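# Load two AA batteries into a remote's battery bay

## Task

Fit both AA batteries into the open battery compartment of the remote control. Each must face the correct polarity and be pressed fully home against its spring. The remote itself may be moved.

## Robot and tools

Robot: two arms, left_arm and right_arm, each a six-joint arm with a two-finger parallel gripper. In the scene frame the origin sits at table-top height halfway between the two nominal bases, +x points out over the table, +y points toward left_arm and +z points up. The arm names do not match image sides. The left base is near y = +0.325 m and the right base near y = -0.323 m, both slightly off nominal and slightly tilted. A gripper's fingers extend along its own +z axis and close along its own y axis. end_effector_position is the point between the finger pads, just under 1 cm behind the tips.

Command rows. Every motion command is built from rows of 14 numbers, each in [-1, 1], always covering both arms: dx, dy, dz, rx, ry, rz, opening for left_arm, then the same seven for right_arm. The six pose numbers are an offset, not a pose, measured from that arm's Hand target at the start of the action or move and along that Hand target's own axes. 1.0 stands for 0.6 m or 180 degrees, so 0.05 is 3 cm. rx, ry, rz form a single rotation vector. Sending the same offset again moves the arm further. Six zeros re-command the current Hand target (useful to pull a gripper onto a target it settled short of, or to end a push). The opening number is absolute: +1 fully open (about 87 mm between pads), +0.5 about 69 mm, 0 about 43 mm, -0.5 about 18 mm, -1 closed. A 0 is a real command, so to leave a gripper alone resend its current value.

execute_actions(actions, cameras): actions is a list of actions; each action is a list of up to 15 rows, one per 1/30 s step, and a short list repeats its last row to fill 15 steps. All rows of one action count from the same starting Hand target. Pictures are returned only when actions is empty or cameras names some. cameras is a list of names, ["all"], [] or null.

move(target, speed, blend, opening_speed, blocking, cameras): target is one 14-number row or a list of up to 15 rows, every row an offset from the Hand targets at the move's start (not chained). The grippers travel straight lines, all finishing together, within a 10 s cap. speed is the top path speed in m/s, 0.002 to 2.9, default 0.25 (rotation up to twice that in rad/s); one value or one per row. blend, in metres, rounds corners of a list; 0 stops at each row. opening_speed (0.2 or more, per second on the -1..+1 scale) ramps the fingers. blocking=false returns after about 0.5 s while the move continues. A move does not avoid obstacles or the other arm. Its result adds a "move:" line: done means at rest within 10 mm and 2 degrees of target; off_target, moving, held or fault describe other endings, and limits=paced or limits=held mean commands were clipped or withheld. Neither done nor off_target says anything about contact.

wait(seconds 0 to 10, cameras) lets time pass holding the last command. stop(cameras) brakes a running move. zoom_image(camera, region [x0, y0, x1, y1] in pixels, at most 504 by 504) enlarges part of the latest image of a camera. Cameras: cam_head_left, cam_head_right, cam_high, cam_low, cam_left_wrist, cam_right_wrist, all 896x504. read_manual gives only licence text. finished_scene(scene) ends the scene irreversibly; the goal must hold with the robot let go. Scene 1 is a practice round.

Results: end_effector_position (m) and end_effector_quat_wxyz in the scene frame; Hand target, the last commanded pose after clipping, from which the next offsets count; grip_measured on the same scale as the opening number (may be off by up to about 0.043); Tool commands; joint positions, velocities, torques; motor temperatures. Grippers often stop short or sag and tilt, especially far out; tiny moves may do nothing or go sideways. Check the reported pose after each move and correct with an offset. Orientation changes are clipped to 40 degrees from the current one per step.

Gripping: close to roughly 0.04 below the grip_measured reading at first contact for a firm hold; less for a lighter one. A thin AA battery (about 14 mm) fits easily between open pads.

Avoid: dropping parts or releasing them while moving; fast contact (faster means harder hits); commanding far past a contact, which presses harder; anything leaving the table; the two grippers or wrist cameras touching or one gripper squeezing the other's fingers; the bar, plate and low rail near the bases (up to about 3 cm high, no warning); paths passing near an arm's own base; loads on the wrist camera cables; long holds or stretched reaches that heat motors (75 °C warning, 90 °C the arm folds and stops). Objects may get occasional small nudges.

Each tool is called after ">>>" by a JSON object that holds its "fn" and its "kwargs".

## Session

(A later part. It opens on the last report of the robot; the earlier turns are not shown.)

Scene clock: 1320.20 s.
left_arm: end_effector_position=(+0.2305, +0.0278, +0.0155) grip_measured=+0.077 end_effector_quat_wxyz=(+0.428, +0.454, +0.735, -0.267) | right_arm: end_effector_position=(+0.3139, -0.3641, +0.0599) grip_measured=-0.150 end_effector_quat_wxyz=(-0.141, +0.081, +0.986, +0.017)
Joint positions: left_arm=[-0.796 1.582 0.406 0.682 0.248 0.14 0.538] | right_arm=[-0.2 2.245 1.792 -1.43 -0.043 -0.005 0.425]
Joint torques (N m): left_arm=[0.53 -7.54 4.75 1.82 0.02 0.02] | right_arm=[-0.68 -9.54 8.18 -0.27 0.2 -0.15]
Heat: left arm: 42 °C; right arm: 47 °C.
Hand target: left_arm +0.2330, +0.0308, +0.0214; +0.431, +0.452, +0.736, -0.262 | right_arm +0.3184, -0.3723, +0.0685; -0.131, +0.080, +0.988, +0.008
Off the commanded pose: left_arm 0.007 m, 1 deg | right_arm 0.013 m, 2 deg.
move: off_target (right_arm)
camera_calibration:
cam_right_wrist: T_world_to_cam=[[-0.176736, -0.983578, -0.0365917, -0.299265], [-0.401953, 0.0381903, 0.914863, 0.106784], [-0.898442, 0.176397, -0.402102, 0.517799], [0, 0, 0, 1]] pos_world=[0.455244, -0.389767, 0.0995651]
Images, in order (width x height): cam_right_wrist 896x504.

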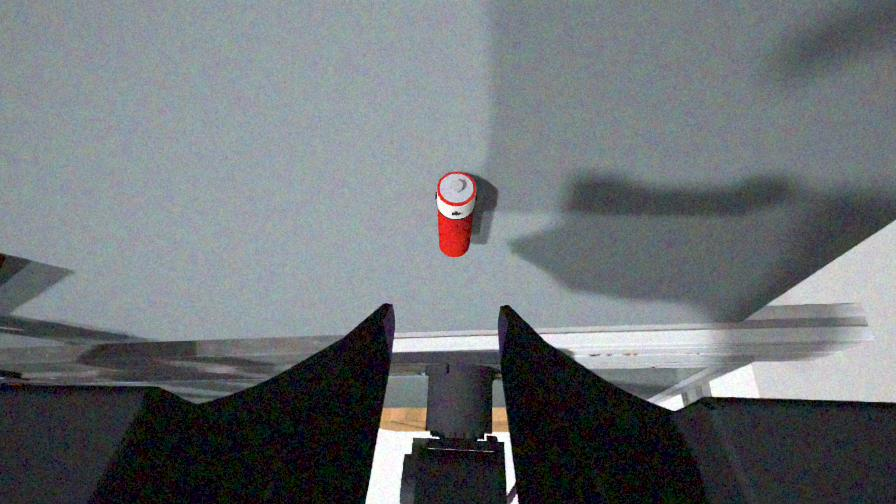

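>>> {"fn": "move", "kwargs": {"target": [0,0,0,0,0,0,0.03,-0.0118,0.0015,0.0485,0,0,0,-0.15], "speed": 0.12, "cameras": ["cam_right_wrist"]}}

>>> {"fn": "zoom_image", "kwargs": {"camera": "cam_right_wrist", "region": [340, 160, 560, 380]}}

Scene clock: 1340.53 s.
left_arm: end_effector_position=(+0.2305, +0.0278, +0.0155) grip_measured=+0.077 end_effector_quat_wxyz=(+0.428, +0.454, +0.735, -0.267) | right_arm: end_effector_position=(+0.3128, -0.3646, +0.0390) grip_measured=-0.150 end_effector_quat_wxyz=(-0.144, +0.082, +0.986, +0.017)
Joint positions: left_arm=[-0.796 1.582 0.406 0.682 0.248 0.14 0.538] | right_arm=[-0.2 2.266 1.74 -1.362 -0.043 -0.005 0.425]
Joint torques (N m): left_arm=[0.58 -7.56 4.7 1.84 0.04 0.02] | right_arm=[-0.28 -9.44 5.14 0.11 0.19 -0.12]
Heat: left arm: 42 °C; right arm: 48 °C.
Hand target: left_arm +0.2330, +0.0308, +0.0214; +0.431, +0.452, +0.736, -0.262 | right_arm +0.3178, -0.3715, +0.0385; -0.131, +0.081, +0.988, +0.008
Off the commanded pose: left_arm 0.007 m, 1 deg | right_arm 0.008 m, 2 deg.
move: done
camera_calibration:
cam_right_wrist: T_world_to_cam=[[-0.17718, -0.983502, -0.0364875, -0.300585], [-0.396409, 0.0373823, 0.917312, 0.123282], [-0.900814, 0.176994, -0.396493, 0.509253], [0, 0, 0, 1]] pos_world=[0.454355, -0.390369, 0.07786]
Images, in order (width x height): cam_right_wrist 896x504.

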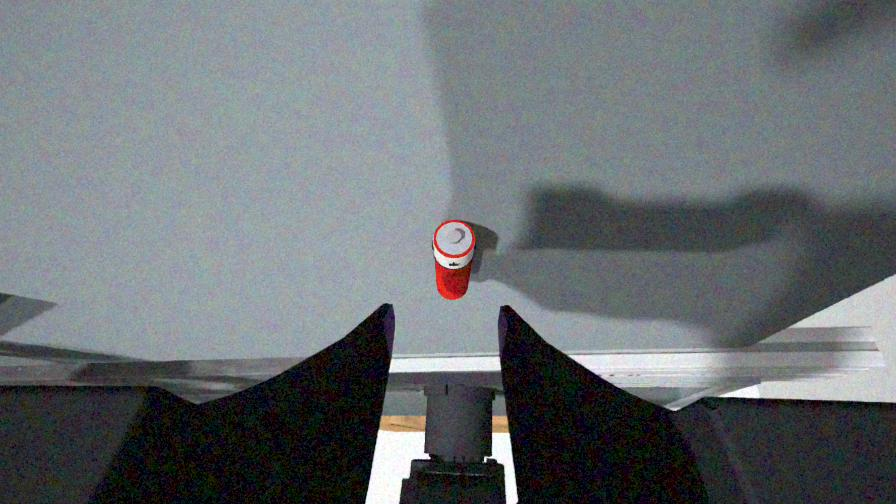

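Scaled by 2.291 from the camera's 896x504 image, which has a finer 1280x720 frame.

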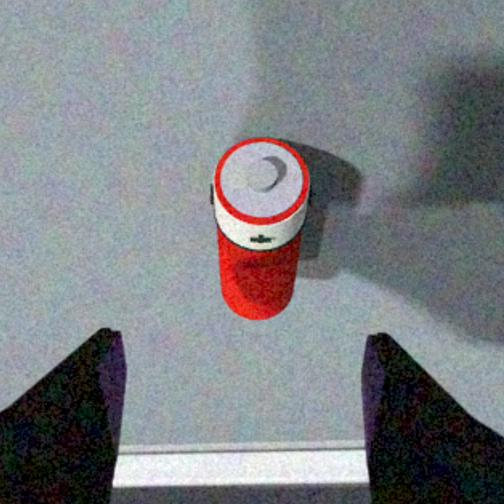

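>>> {"fn": "move", "kwargs": {"target": [0,0,0,0,0,0,0.03,-0.0088,-0.004,0.0345,0,0,0,-0.15], "speed": 0.08, "cameras": ["cam_right_wrist"]}}

>>> {"fn": "zoom_image", "kwargs": {"camera": "cam_right_wrist", "region": [340, 200, 560, 420]}}

Scene clock: 1360.40 s.
left_arm: end_effector_position=(+0.2305, +0.0278, +0.0155) grip_measured=+0.077 end_effector_quat_wxyz=(+0.428, +0.454, +0.735, -0.267) | right_arm: end_effector_position=(+0.3127, -0.3653, +0.0185) grip_measured=-0.150 end_effector_quat_wxyz=(-0.143, +0.081, +0.986, +0.017)
Joint positions: left_arm=[-0.796 1.582 0.406 0.682 0.248 0.14 0.538] | right_arm=[-0.2 2.288 1.692 -1.291 -0.043 -0.005 0.425]
Joint torques (N m): left_arm=[0.55 -7.62 4.67 1.84 0.02 0.01] | right_arm=[-0.68 -9.39 4.9 0.09 0.2 -0.15]
Heat: left arm: 42 °C; right arm: 48 °C.
Hand target: left_arm +0.2330, +0.0308, +0.0214; +0.431, +0.452, +0.736, -0.262 | right_arm +0.3171, -0.3739, +0.0172; -0.131, +0.081, +0.988, +0.008
Off the commanded pose: left_arm 0.007 m, 1 deg | right_arm 0.010 m, 2 deg.
move: done
camera_calibration:
cam_right_wrist: T_world_to_cam=[[-0.176572, -0.983606, -0.0366353, -0.302273], [-0.398915, 0.0374859, 0.916221, 0.142952], [-0.899827, 0.176394, -0.398994, 0.500538], [0, 0, 0, 1]] pos_world=[0.45405, -0.390968, 0.0576623]
Images, in order (width x height): cam_right_wrist 896x504.

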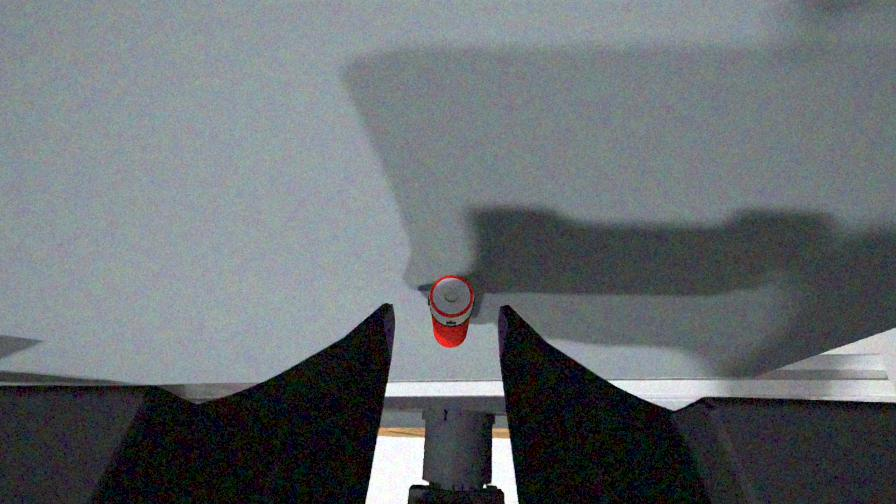

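Scaled by 2.291 from the camera's 896x504 image, which has a finer 1280x720 frame.

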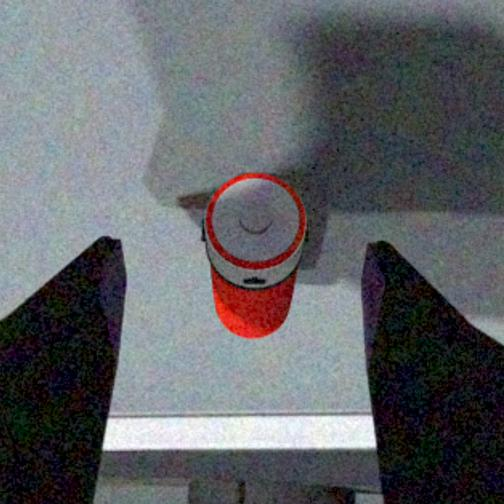

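>>> {"fn": "move", "kwargs": {"target": [[0,0,0,0,0,0,0.03,-0.0026,-0.002,0.0097,0,0,0,-0.15],[0,0,0,0,0,0,0.03,-0.0026,-0.002,0.0097,0,0,0,-0.68]], "speed": 0.06, "opening_speed": 0.4, "cameras": ["cam_right_wrist"]}}

>>> {"fn": "zoom_image", "kwargs": {"camera": "cam_right_wrist", "region": [340, 220, 560, 440]}}

Scene clock: 1383.73 s.
left_arm: end_effector_position=(+0.2305, +0.0278, +0.0155) grip_measured=+0.077 end_effector_quat_wxyz=(+0.428, +0.454, +0.735, -0.267) | right_arm: end_effector_position=(+0.3130, -0.3657, +0.0127) grip_measured=-0.608 end_effector_quat_wxyz=(-0.142, +0.080, +0.986, +0.017)
Joint positions: left_arm=[-0.796 1.582 0.406 0.682 0.248 0.14 0.538] | right_arm=[-0.2 2.296 1.681 -1.271 -0.043 -0.008 0.196]
Joint torques (N m): left_arm=[0.54 -7.62 4.75 1.83 0.04 0.02] | right_arm=[-0.9 -9.21 4.83 0.11 0.2 -0.16]
Heat: left arm: 42 °C; right arm: 48 °C.
Hand target: left_arm +0.2330, +0.0308, +0.0214; +0.431, +0.452, +0.736, -0.262 | right_arm +0.3170, -0.3752, +0.0111; -0.131, +0.080, +0.988, +0.008
Off the commanded pose: left_arm 0.007 m, 1 deg | right_arm 0.010 m, 2 deg.
move: done
camera_calibration:
cam_right_wrist: T_world_to_cam=[[-0.173965, -0.984039, -0.0374733, -0.303718], [-0.400794, 0.0359935, 0.915461, 0.148549], [-0.8995, 0.174277, -0.400659, 0.497771], [0, 0, 0, 1]] pos_world=[0.454446, -0.390967, 0.052064]
Images, in order (width x height): cam_right_wrist 896x504.

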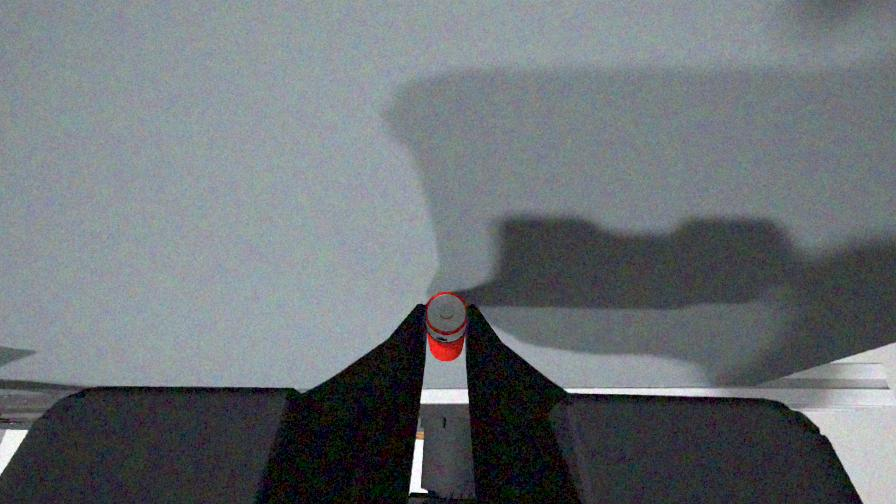

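Scaled by 2.291 from the camera's 896x504 image, which has a finer 1280x720 frame.

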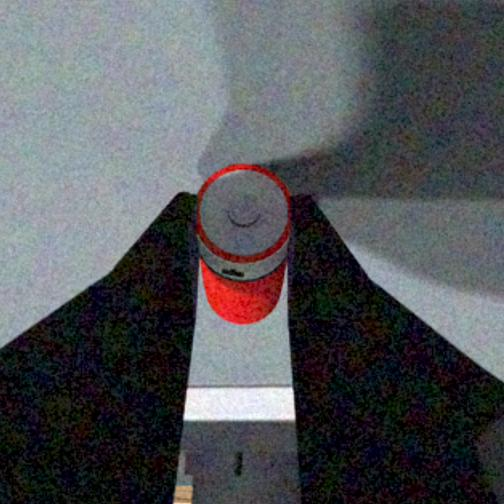

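>>> {"fn": "move", "kwargs": {"target": [[0,0,0,0,0,0,0.03,0.052,-0.001,-0.193,0,0,0,-0.68],[0,0,0,0,0,0,0.03,0.1322,0.469,-0.1373,-0.0152,-0.1227,0.2678,-0.68]], "speed": 0.2, "blend": [0.04,0], "cameras": ["cam_right_wrist","cam_left_wrist","cam_head_right"]}}

>>> {"fn": "zoom_image", "kwargs": {"camera": "cam_left_wrist", "region": [360, 0, 540, 90]}}

>>> {"fn": "zoom_image", "kwargs": {"camera": "cam_right_wrist", "region": [320, 120, 600, 400]}}

Scene clock: 1432.77 s.
left_arm: end_effector_position=(+0.2305, +0.0278, +0.0155) grip_measured=+0.077 end_effector_quat_wxyz=(+0.428, +0.454, +0.735, -0.267) | right_arm: end_effector_position=(+0.2969, -0.0876, +0.1012) grip_measured=-0.608 end_effector_quat_wxyz=(+0.047, +0.468, +0.881, -0.047)
Joint positions: left_arm=[-0.796 1.582 0.406 0.682 0.248 0.14 0.538] | right_arm=[0.553 2.012 1.746 -1.341 0.086 1.572 0.196]
Joint torques (N m): left_arm=[0.46 -7.49 4.72 1.85 0.04 0.02] | right_arm=[-0.18 -8.12 8.84 0.29 0.38 0.11]
Heat: left arm: 42 °C; right arm: 50 °C.
Hand target: left_arm +0.2330, +0.0308, +0.0214; +0.431, +0.452, +0.736, -0.262 | right_arm +0.3079, -0.0879, +0.1096; +0.066, +0.477, +0.875, -0.038
Off the commanded pose: left_arm 0.007 m, 1 deg | right_arm 0.014 m, 3 deg.
move: off_target (right_arm)
camera_calibration:
cam_left_wrist: T_world_to_cam=[[-0.891604, -0.452802, -0.00364785, 0.219687], [-0.44672, 0.880888, -0.156453, 0.0999472], [0.0740554, -0.137864, -0.987679, 0.14428], [0, 0, 0, 1]] pos_world=[0.229838, 0.0313235, 0.158941]
cam_right_wrist: T_world_to_cam=[[-0.829685, -0.55813, 0.0107045, 0.197555], [-0.40494, 0.61494, 0.676662, 0.127127], [-0.384248, 0.557082, -0.736216, 0.384759], [0, 0, 0, 1]] pos_world=[0.36323, -0.182256, 0.195129]
Images, in order (width x height): cam_head_right 896x504, cam_left_wrist 896x504, cam_right_wrist 896x504.

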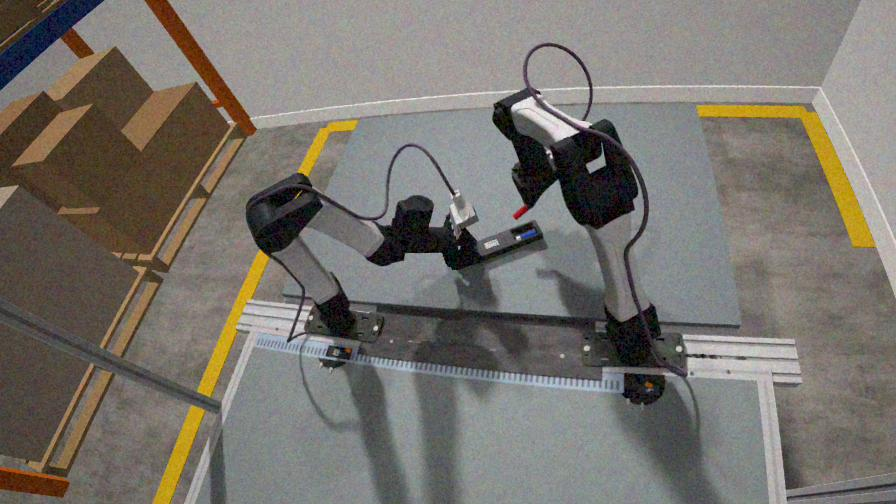

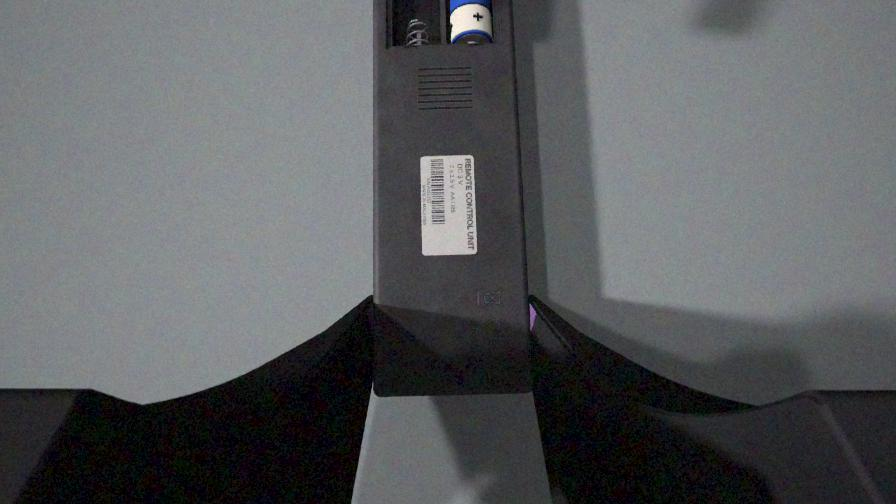

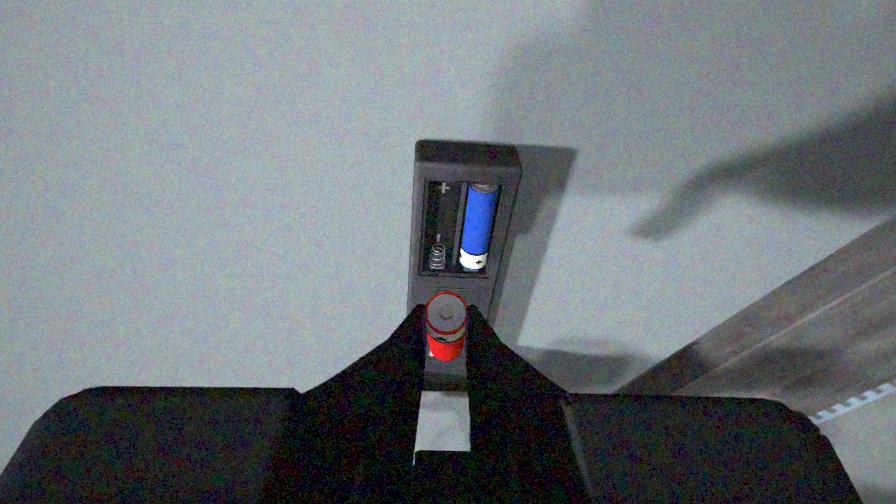

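Scaled by 2.800 from the camera's 896x504 image, which has a finer 1280x720 frame.

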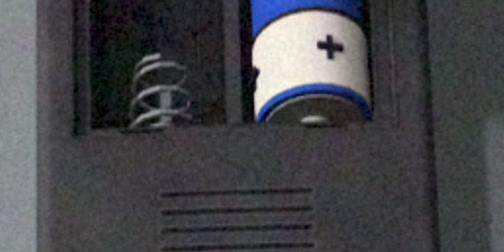

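Scaled by 1.800 from the camera's 896x504 image, which has a finer 1280x720 frame.

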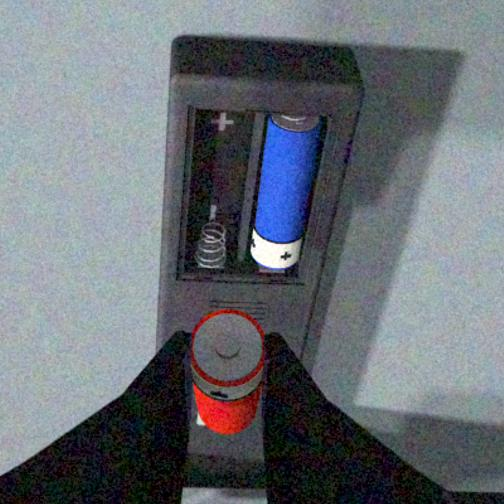

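>>> {"fn": "move", "kwargs": {"target": [0,0,0,0,0,0,0.03,0.0048,-0.0022,0.0625,0,0,0.027,-0.68], "speed": 0.12, "cameras": ["cam_right_wrist","cam_left_wrist"]}}

>>> {"fn": "zoom_image", "kwargs": {"camera": "cam_left_wrist", "region": [360, 0, 540, 90]}}

>>> {"fn": "zoom_image", "kwargs": {"camera": "cam_right_wrist", "region": [320, 120, 600, 400]}}

Scene clock: 1468.87 s.
left_arm: end_effector_position=(+0.2305, +0.0278, +0.0155) grip_measured=+0.077 end_effector_quat_wxyz=(+0.428, +0.454, +0.735, -0.267) | right_arm: end_effector_position=(+0.2991, -0.0881, +0.0691) grip_measured=-0.608 end_effector_quat_wxyz=(+0.050, +0.503, +0.861, -0.043)
Joint positions: left_arm=[-0.796 1.582 0.406 0.682 0.248 0.14 0.538] | right_arm=[0.553 2.012 1.618 -1.21 0.087 1.653 0.196]
Joint torques (N m): left_arm=[0.5 -7.56 4.64 1.85 0.04 0.01] | right_arm=[-0.38 -8.8 5.38 0.5 0.38 0.09]
Heat: left arm: 42 °C; right arm: 49 °C.
Hand target: left_arm +0.2330, +0.0308, +0.0214; +0.431, +0.452, +0.736, -0.262 | right_arm +0.3082, -0.0911, +0.0721; +0.067, +0.514, +0.854, -0.036
Off the commanded pose: left_arm 0.007 m, 1 deg | right_arm 0.010 m, 3 deg.
move: off_target (right_arm)
camera_calibration:
cam_left_wrist: T_world_to_cam=[[-0.891604, -0.452802, -0.00364785, 0.219687], [-0.44672, 0.880888, -0.156453, 0.0999472], [0.0740554, -0.137864, -0.987679, 0.14428], [0, 0, 0, 1]] pos_world=[0.229838, 0.0313235, 0.158941]
cam_right_wrist: T_world_to_cam=[[-0.872034, -0.489428, -0.00409459, 0.219146], [-0.363793, 0.642542, 0.674385, 0.140351], [-0.327432, 0.589576, -0.738369, 0.348317], [0, 0, 0, 1]] pos_world=[0.356212, -0.188284, 0.163433]
Images, in order (width x height): cam_left_wrist 896x504, cam_right_wrist 896x504.

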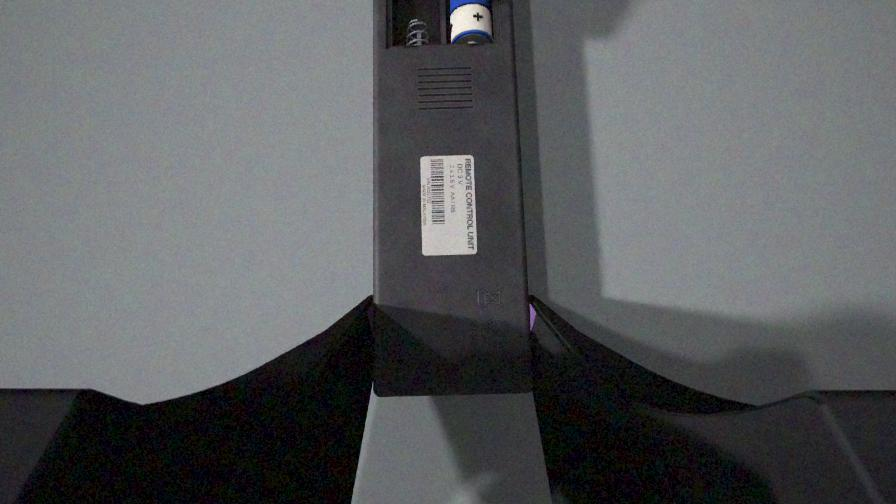

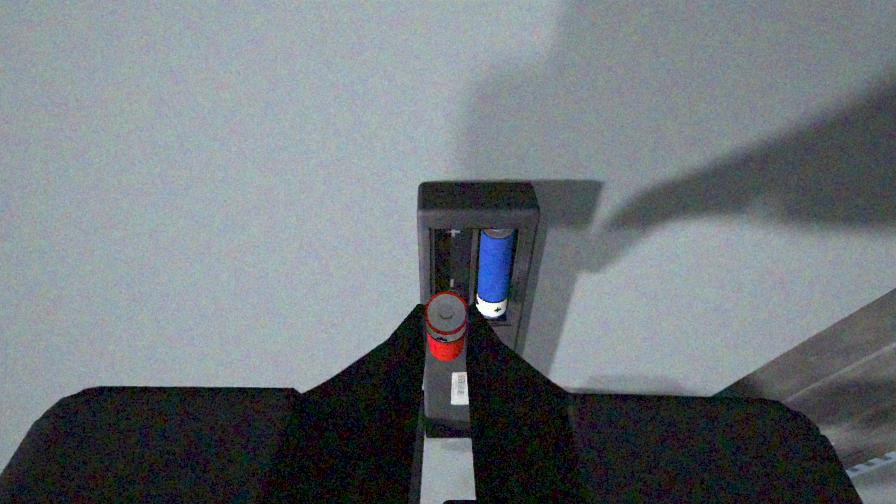

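Scaled by 2.800 from the camera's 896x504 image, which has a finer 1280x720 frame.

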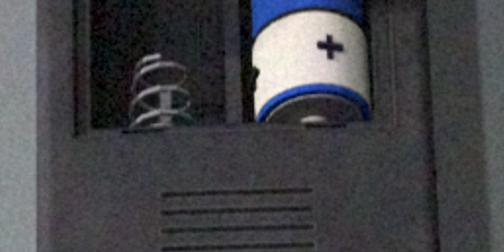

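Scaled by 1.800 from the camera's 896x504 image, which has a finer 1280x720 frame.

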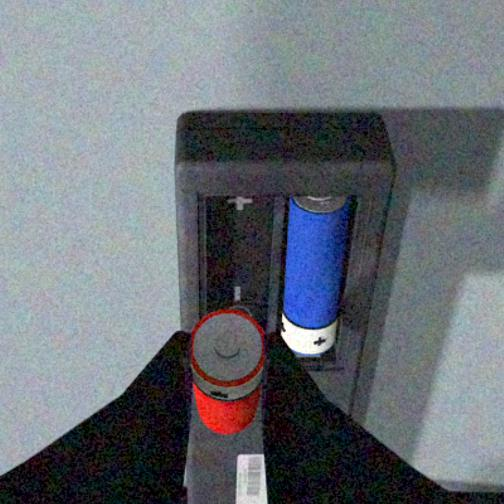

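>>> {"fn": "move", "kwargs": {"target": [0,0,0,0,0,0,0.03,0.002,-0.005,0.0368,0,0,0,-0.68], "speed": 0.1, "cameras": ["cam_right_wrist","cam_left_wrist"]}}

>>> {"fn": "zoom_image", "kwargs": {"camera": "cam_left_wrist", "region": [360, 0, 540, 90]}}

>>> {"fn": "zoom_image", "kwargs": {"camera": "cam_right_wrist", "region": [340, 180, 560, 400]}}

Scene clock: 1503.53 s.
left_arm: end_effector_position=(+0.2305, +0.0278, +0.0155) grip_measured=+0.077 end_effector_quat_wxyz=(+0.428, +0.454, +0.735, -0.267) | right_arm: end_effector_position=(+0.2970, -0.0905, +0.0486) grip_measured=-0.608 end_effector_quat_wxyz=(+0.051, +0.504, +0.861, -0.042)
Joint positions: left_arm=[-0.796 1.582 0.406 0.682 0.248 0.14 0.538] | right_arm=[0.553 2.012 1.536 -1.123 0.087 1.654 0.196]
Joint torques (N m): left_arm=[0.51 -7.61 4.66 1.83 0.03 0.02] | right_arm=[-0.62 -8.36 5.34 0.51 0.38 0.08]
Heat: left arm: 42 °C; right arm: 49 °C.
Hand target: left_arm +0.2330, +0.0308, +0.0214; +0.431, +0.452, +0.736, -0.262 | right_arm +0.3067, -0.0944, +0.0501; +0.067, +0.514, +0.854, -0.036
Off the commanded pose: left_arm 0.007 m, 1 deg | right_arm 0.010 m, 2 deg.
move: done
camera_calibration:
cam_left_wrist: T_world_to_cam=[[-0.891604, -0.452802, -0.00364785, 0.219687], [-0.44672, 0.880888, -0.156453, 0.0999472], [0.0740554, -0.137864, -0.987679, 0.14428], [0, 0, 0, 1]] pos_world=[0.229838, 0.0313235, 0.158941]
cam_right_wrist: T_world_to_cam=[[-0.87211, -0.48924, -0.0082734, 0.216349], [-0.366012, 0.641038, 0.674616, 0.155438], [-0.324745, 0.591367, -0.738123, 0.333285], [0, 0, 0, 1]] pos_world=[0.353805, -0.190889, 0.142934]
Images, in order (width x height): cam_left_wrist 896x504, cam_right_wrist 896x504.

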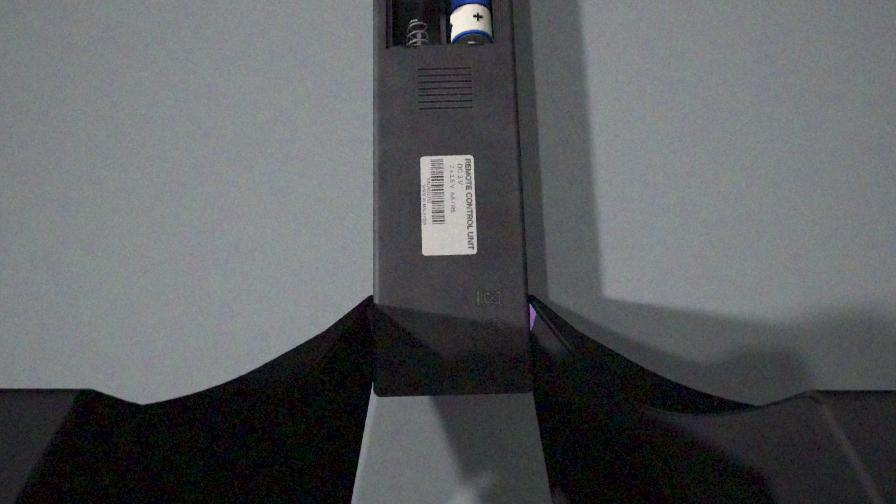

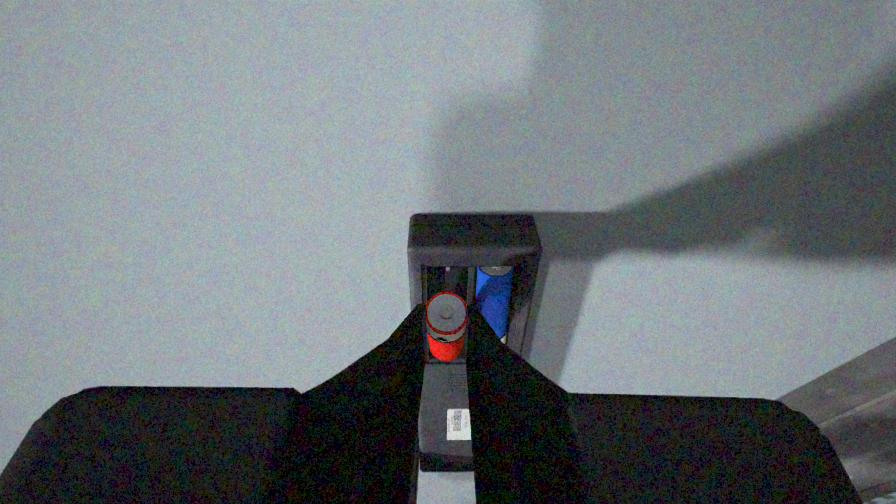

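Scaled by 2.800 from the camera's 896x504 image, which has a finer 1280x720 frame.

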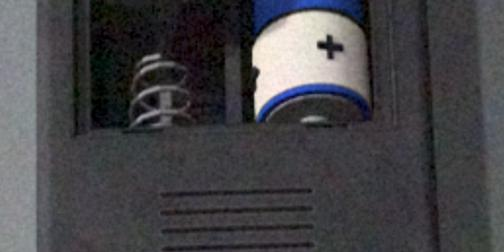

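Scaled by 2.291 from the camera's 896x504 image, which has a finer 1280x720 frame.

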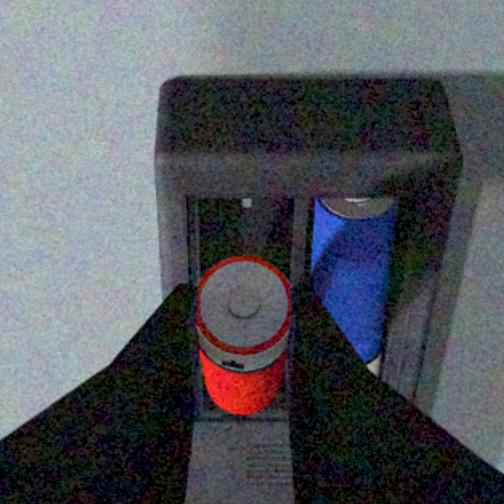

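>>> {"fn": "move", "kwargs": {"target": [0,0,0,0,0,0,0.03,0.0003,0,0.0152,0,-0.024,0,-0.68], "speed": 0.1, "cameras": ["cam_right_wrist","cam_left_wrist"]}}

>>> {"fn": "zoom_image", "kwargs": {"camera": "cam_left_wrist", "region": [360, 0, 540, 90]}}

>>> {"fn": "zoom_image", "kwargs": {"camera": "cam_right_wrist", "region": [340, 200, 560, 420]}}

Scene clock: 1528.37 s.
left_arm: end_effector_position=(+0.2305, +0.0278, +0.0155) grip_measured=+0.077 end_effector_quat_wxyz=(+0.428, +0.454, +0.735, -0.267) | right_arm: end_effector_position=(+0.2992, -0.0935, +0.0406) grip_measured=-0.608 end_effector_quat_wxyz=(+0.081, +0.504, +0.858, -0.059)
Joint positions: left_arm=[-0.796 1.582 0.406 0.682 0.248 0.14 0.538] | right_arm=[0.577 2.026 1.528 -1.112 0.156 1.685 0.196]
Joint torques (N m): left_arm=[0.53 -7.56 4.72 1.84 0.04 0.02] | right_arm=[0.16 -8.12 5.34 0.49 0.49 0.1]
Heat: left arm: 42 °C; right arm: 49 °C.
Hand target: left_arm +0.2330, +0.0308, +0.0214; +0.431, +0.452, +0.736, -0.262 | right_arm +0.3073, -0.0954, +0.0410; +0.099, +0.512, +0.851, -0.055
Off the commanded pose: left_arm 0.007 m, 1 deg | right_arm 0.008 m, 2 deg.
move: done
camera_calibration:
cam_left_wrist: T_world_to_cam=[[-0.891604, -0.452802, -0.00364785, 0.219687], [-0.44672, 0.880888, -0.156453, 0.0999472], [0.0740554, -0.137864, -0.987679, 0.14428], [0, 0, 0, 1]] pos_world=[0.229838, 0.0313235, 0.158941]
cam_right_wrist: T_world_to_cam=[[-0.873846, -0.486125, -0.00866689, 0.217527], [-0.385832, 0.682495, 0.620753, 0.175556], [-0.295848, 0.545787, -0.783958, 0.318794], [0, 0, 0, 1]] pos_world=[0.352135, -0.188065, 0.142829]
Images, in order (width x height): cam_left_wrist 896x504, cam_right_wrist 896x504.

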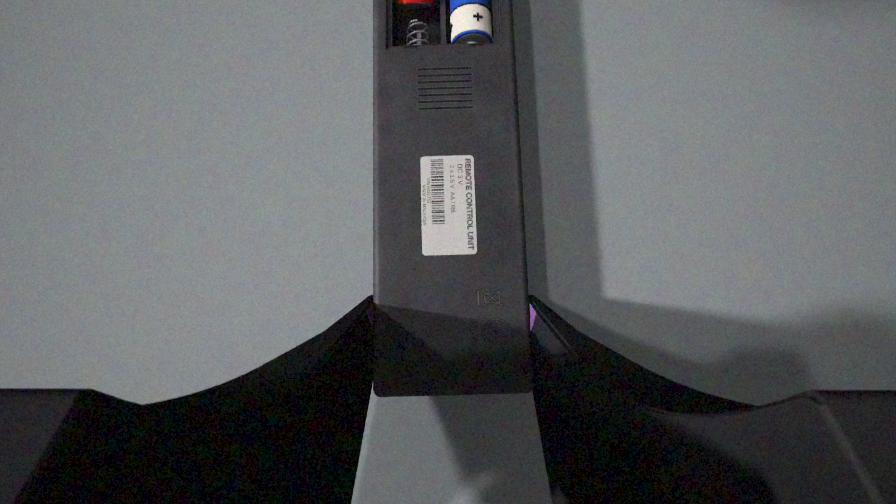

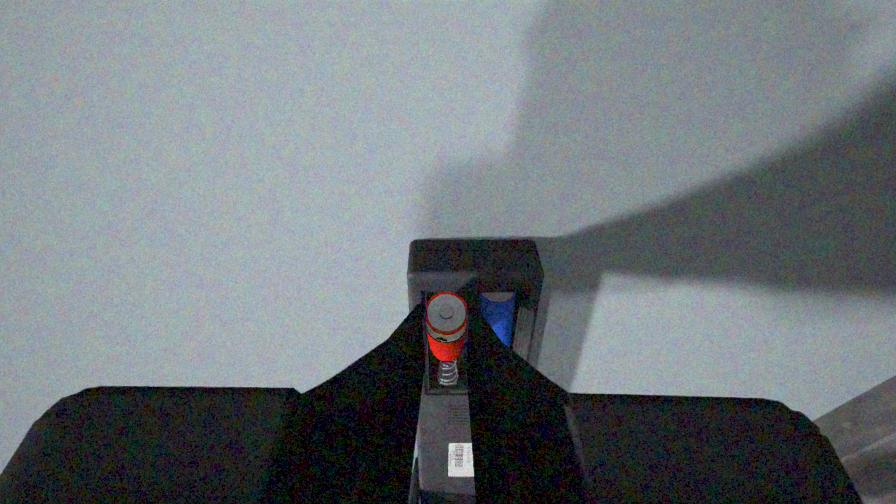

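Scaled by 2.800 from the camera's 896x504 image, which has a finer 1280x720 frame.

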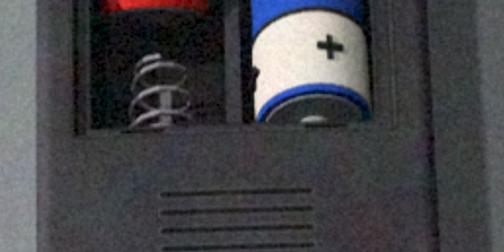

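Scaled by 2.291 from the camera's 896x504 image, which has a finer 1280x720 frame.

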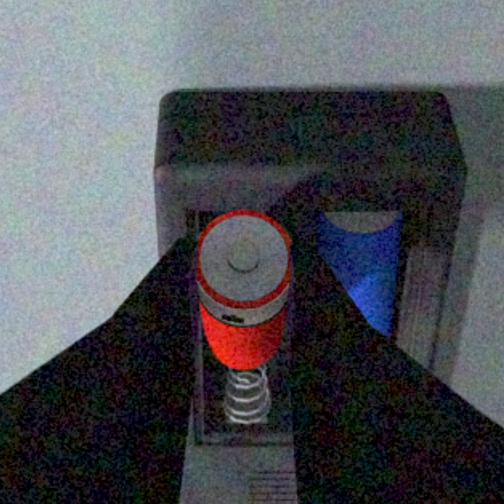

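>>> {"fn": "move", "kwargs": {"target": [0,0,0,0,0,0,0.03,0.003,0,0.013,0,0,0,-0.68], "speed": 0.05, "cameras": ["cam_right_wrist","cam_left_wrist"]}}

>>> {"fn": "zoom_image", "kwargs": {"camera": "cam_left_wrist", "region": [360, 0, 540, 90]}}

>>> {"fn": "zoom_image", "kwargs": {"camera": "cam_right_wrist", "region": [340, 220, 560, 440]}}

Scene clock: 1547.13 s.
left_arm: end_effector_position=(+0.2305, +0.0278, +0.0155) grip_measured=+0.077 end_effector_quat_wxyz=(+0.428, +0.454, +0.735, -0.267) | right_arm: end_effector_position=(+0.3001, -0.0954, +0.0368) grip_measured=-0.608 end_effector_quat_wxyz=(+0.087, +0.504, +0.857, -0.060)
Joint positions: left_arm=[-0.796 1.582 0.406 0.682 0.248 0.14 0.538] | right_arm=[0.577 2.026 1.513 -1.094 0.166 1.686 0.196]
Joint torques (N m): left_arm=[0.5 -7.54 4.68 1.83 0.03 0.02] | right_arm=[0.23 -7.46 4.83 0.59 0.37 0.11]
Heat: left arm: 42 °C; right arm: 50 °C.
Hand target: left_arm +0.2330, +0.0308, +0.0214; +0.431, +0.452, +0.736, -0.262 | right_arm +0.3074, -0.0954, +0.0330; +0.099, +0.512, +0.851, -0.055
Off the commanded pose: left_arm 0.007 m, 1 deg | right_arm 0.008 m, 2 deg.
move: done
camera_calibration:
cam_left_wrist: T_world_to_cam=[[-0.891604, -0.452802, -0.00364785, 0.219687], [-0.44672, 0.880888, -0.156453, 0.0999472], [0.0740554, -0.137864, -0.987679, 0.14428], [0, 0, 0, 1]] pos_world=[0.229838, 0.0313235, 0.158941]
cam_right_wrist: T_world_to_cam=[[-0.873867, -0.486004, -0.012532, 0.21757], [-0.390741, 0.686773, 0.612915, 0.181773], [-0.289272, 0.540503, -0.79005, 0.314807], [0, 0, 0, 1]] pos_world=[0.352218, -0.189251, 0.140029]
Images, in order (width x height): cam_left_wrist 896x504, cam_right_wrist 896x504.

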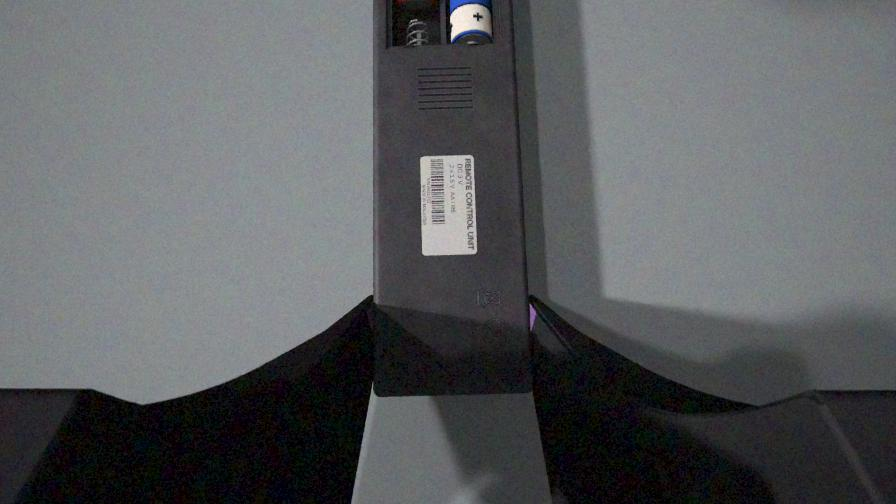

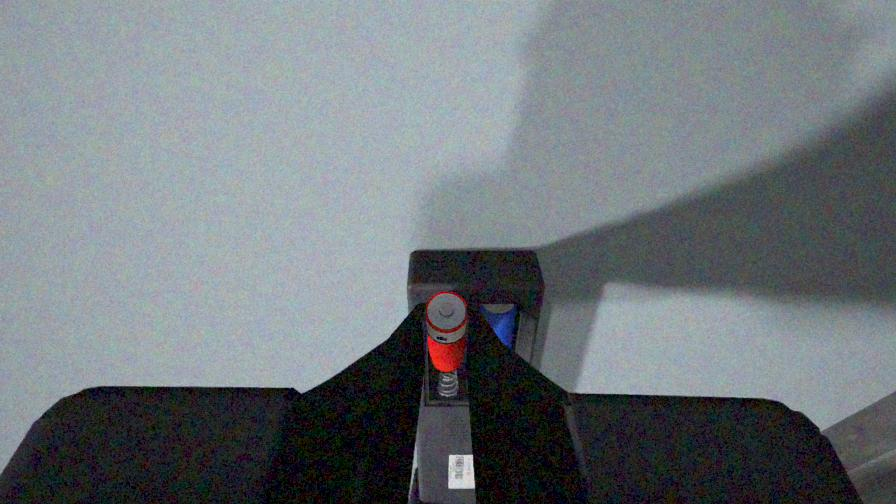

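Scaled by 2.800 from the camera's 896x504 image, which has a finer 1280x720 frame.

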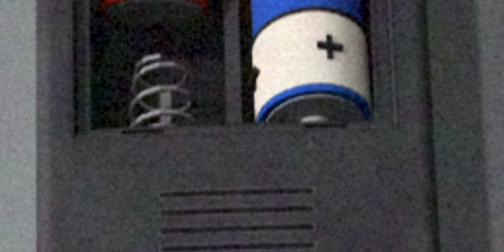

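Scaled by 2.291 from the camera's 896x504 image, which has a finer 1280x720 frame.

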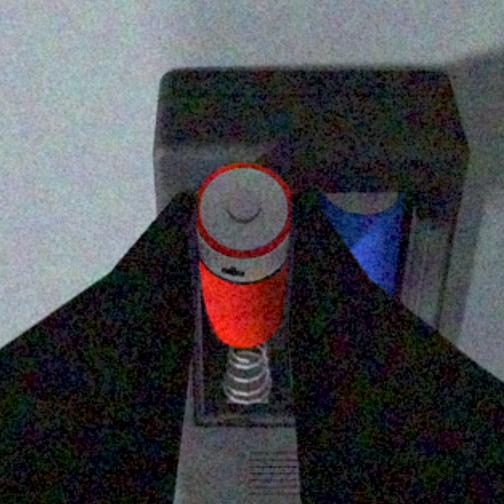

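>>> {"fn": "move", "kwargs": {"target": [-0.0025,0,0.0043,0,0,0,0.03,0.0325,-0.0011,-0.0075,0,0,0,-0.68], "speed": 0.05, "cameras": ["cam_right_wrist","cam_left_wrist"]}}

>>> {"fn": "zoom_image", "kwargs": {"camera": "cam_left_wrist", "region": [360, 0, 540, 90]}}

>>> {"fn": "zoom_image", "kwargs": {"camera": "cam_right_wrist", "region": [340, 220, 560, 440]}}

Scene clock: 1558.97 s.
left_arm: end_effector_position=(+0.2305, +0.0278, +0.0155) grip_measured=+0.077 end_effector_quat_wxyz=(+0.428, +0.454, +0.735, -0.267) | right_arm: end_effector_position=(+0.2950, -0.0870, +0.0334) grip_measured=-0.608 end_effector_quat_wxyz=(+0.097, +0.508, +0.853, -0.064)
Joint positions: left_arm=[-0.796 1.582 0.406 0.682 0.248 0.14 0.538] | right_arm=[0.614 2.033 1.513 -1.094 0.186 1.734 0.196]
Joint torques (N m): left_arm=[0.17 -6.76 5.63 1.82 -0.02 0.02] | right_arm=[0.88 -7.25 6.64 0.4 0.13 0.14]
Heat: left arm: 42 °C; right arm: 49 °C.
Hand target: left_arm +0.2344, +0.0281, +0.0215; +0.431, +0.452, +0.736, -0.262 | right_arm +0.2974, -0.0780, +0.0330; +0.099, +0.512, +0.851, -0.055
Off the commanded pose: left_arm 0.007 m, 1 deg | right_arm 0.009 m, 1 deg.
move: done
camera_calibration:
cam_left_wrist: T_world_to_cam=[[-0.891604, -0.452802, -0.00364785, 0.219687], [-0.44672, 0.880888, -0.156453, 0.0999472], [0.0740554, -0.137864, -0.987679, 0.14428], [0, 0, 0, 1]] pos_world=[0.229838, 0.0313235, 0.158941]
cam_right_wrist: T_world_to_cam=[[-0.878265, -0.477885, -0.0166555, 0.219346], [-0.392641, 0.700846, 0.595523, 0.1784], [-0.272918, 0.529567, -0.803165, 0.300827], [0, 0, 0, 1]] pos_world=[0.344792, -0.179517, 0.139026]
Images, in order (width x height): cam_left_wrist 896x504, cam_right_wrist 896x504.

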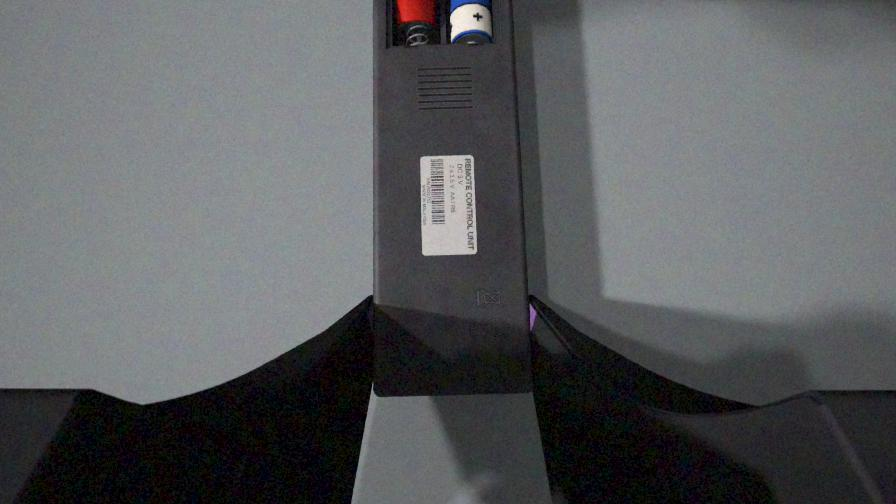

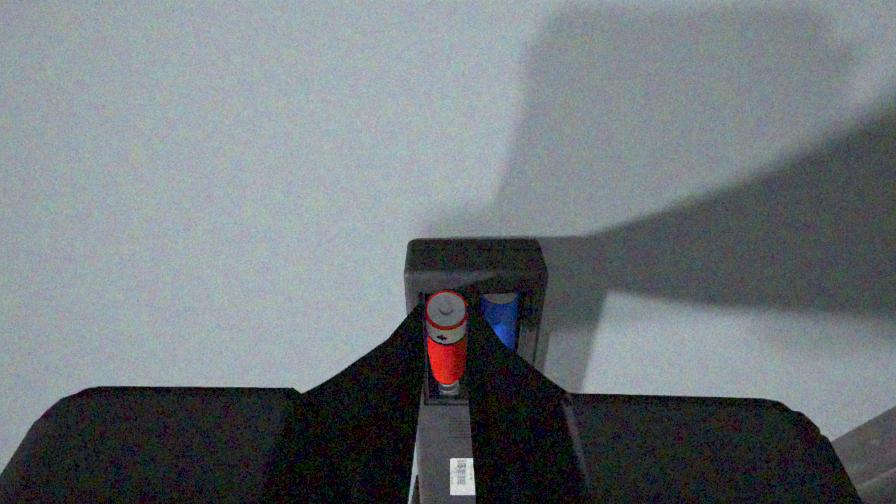

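Scaled by 2.800 from the camera's 896x504 image, which has a finer 1280x720 frame.

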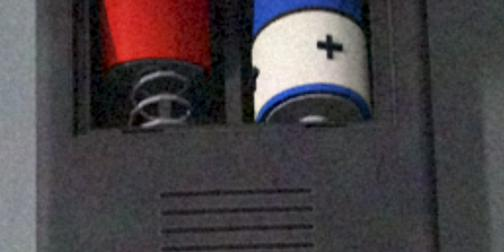

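Scaled by 2.291 from the camera's 896x504 image, which has a finer 1280x720 frame.

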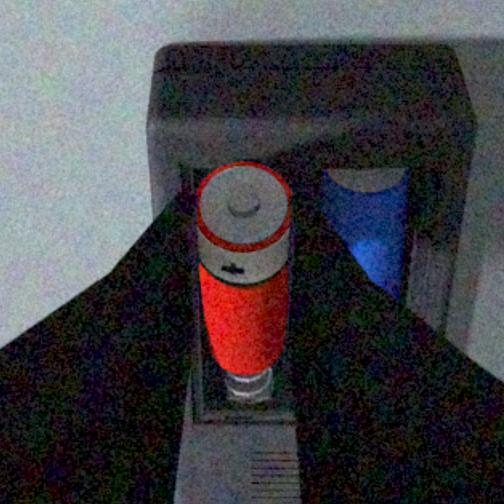

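>>> {"fn": "move", "kwargs": {"target": [-0.0034,0,0.0058,0,0,0,0.03,0.0325,-0.0011,-0.0075,0,0,0,-0.68], "speed": 0.05, "cameras": ["cam_right_wrist","cam_left_wrist"]}}

>>> {"fn": "zoom_image", "kwargs": {"camera": "cam_left_wrist", "region": [360, 0, 540, 90]}}

>>> {"fn": "zoom_image", "kwargs": {"camera": "cam_right_wrist", "region": [340, 220, 560, 440]}}

Scene clock: 1571.03 s.
left_arm: end_effector_position=(+0.2310, +0.0290, +0.0149) grip_measured=+0.077 end_effector_quat_wxyz=(+0.427, +0.453, +0.736, -0.266) | right_arm: end_effector_position=(+0.2925, -0.0844, +0.0319) grip_measured=-0.608 end_effector_quat_wxyz=(+0.120, +0.513, +0.847, -0.078)
Joint positions: left_arm=[-0.793 1.582 0.405 0.681 0.248 0.14 0.538] | right_arm=[0.649 2.044 1.523 -1.113 0.238 1.787 0.196]
Joint torques (N m): left_arm=[-0.23 -5.81 6.82 1.81 -0.03 -0.01] | right_arm=[2.3 -7.08 7.82 0.35 -0.45 0.14]
Heat: left arm: 41 °C; right arm: 49 °C.
Hand target: left_arm +0.2362, +0.0245, +0.0216; +0.431, +0.452, +0.736, -0.262 | right_arm +0.2874, -0.0607, +0.0330; +0.099, +0.512, +0.851, -0.055
Off the commanded pose: left_arm 0.010 m, 1 deg | right_arm 0.024 m, 4 deg.
move: off_target (right_arm)
camera_calibration:
cam_left_wrist: T_world_to_cam=[[-0.890216, -0.455527, -0.0032772, 0.220426], [-0.449599, 0.879744, -0.154633, 0.09978], [0.0733226, -0.136183, -0.987967, 0.14392], [0, 0, 0, 1]] pos_world=[0.230535, 0.0322288, 0.15834]
cam_right_wrist: T_world_to_cam=[[-0.884425, -0.466297, -0.0189804, 0.221152], [-0.398434, 0.733283, 0.550951, 0.182308], [-0.242989, 0.494837, -0.834322, 0.286888], [0, 0, 0, 1]] pos_world=[0.337941, -0.172524, 0.143112]
Images, in order (width x height): cam_left_wrist 896x504, cam_right_wrist 896x504.

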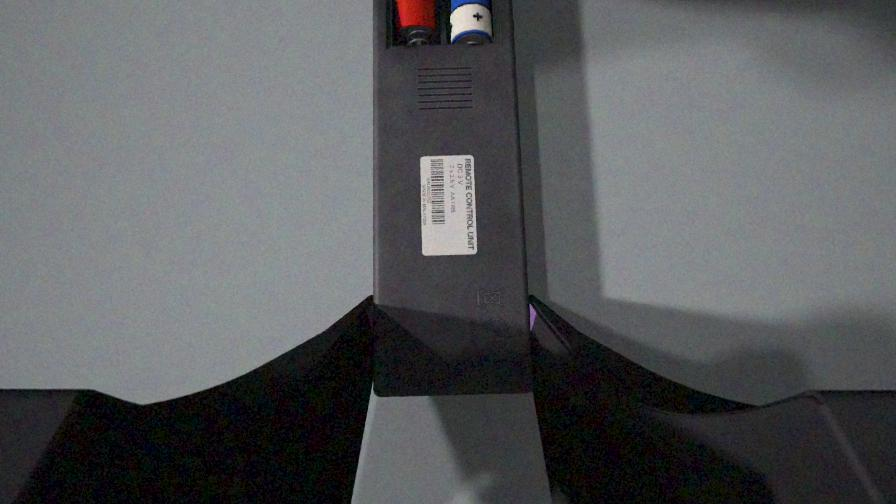

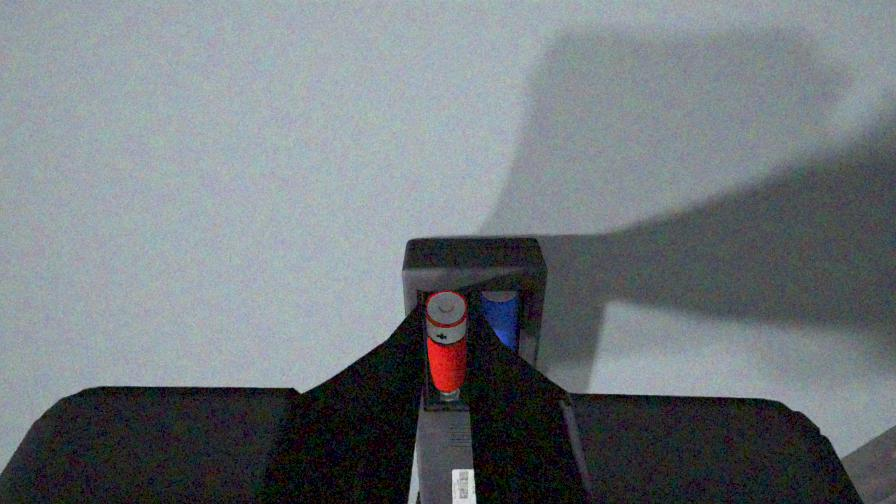

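Scaled by 2.800 from the camera's 896x504 image, which has a finer 1280x720 frame.

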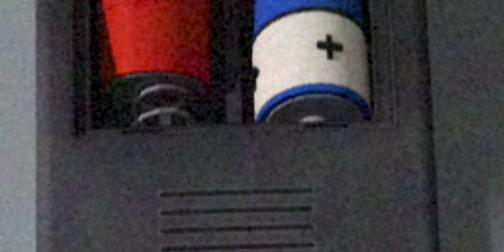

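Scaled by 2.291 from the camera's 896x504 image, which has a finer 1280x720 frame.

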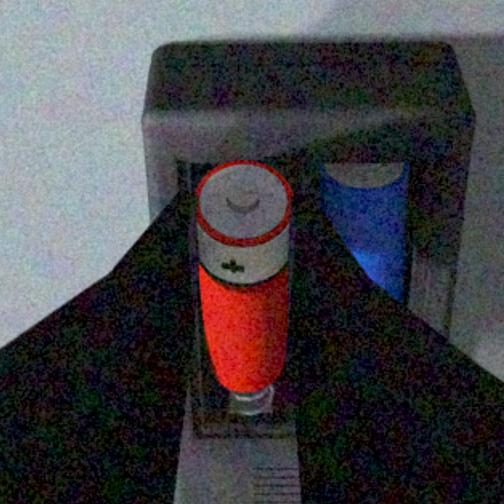

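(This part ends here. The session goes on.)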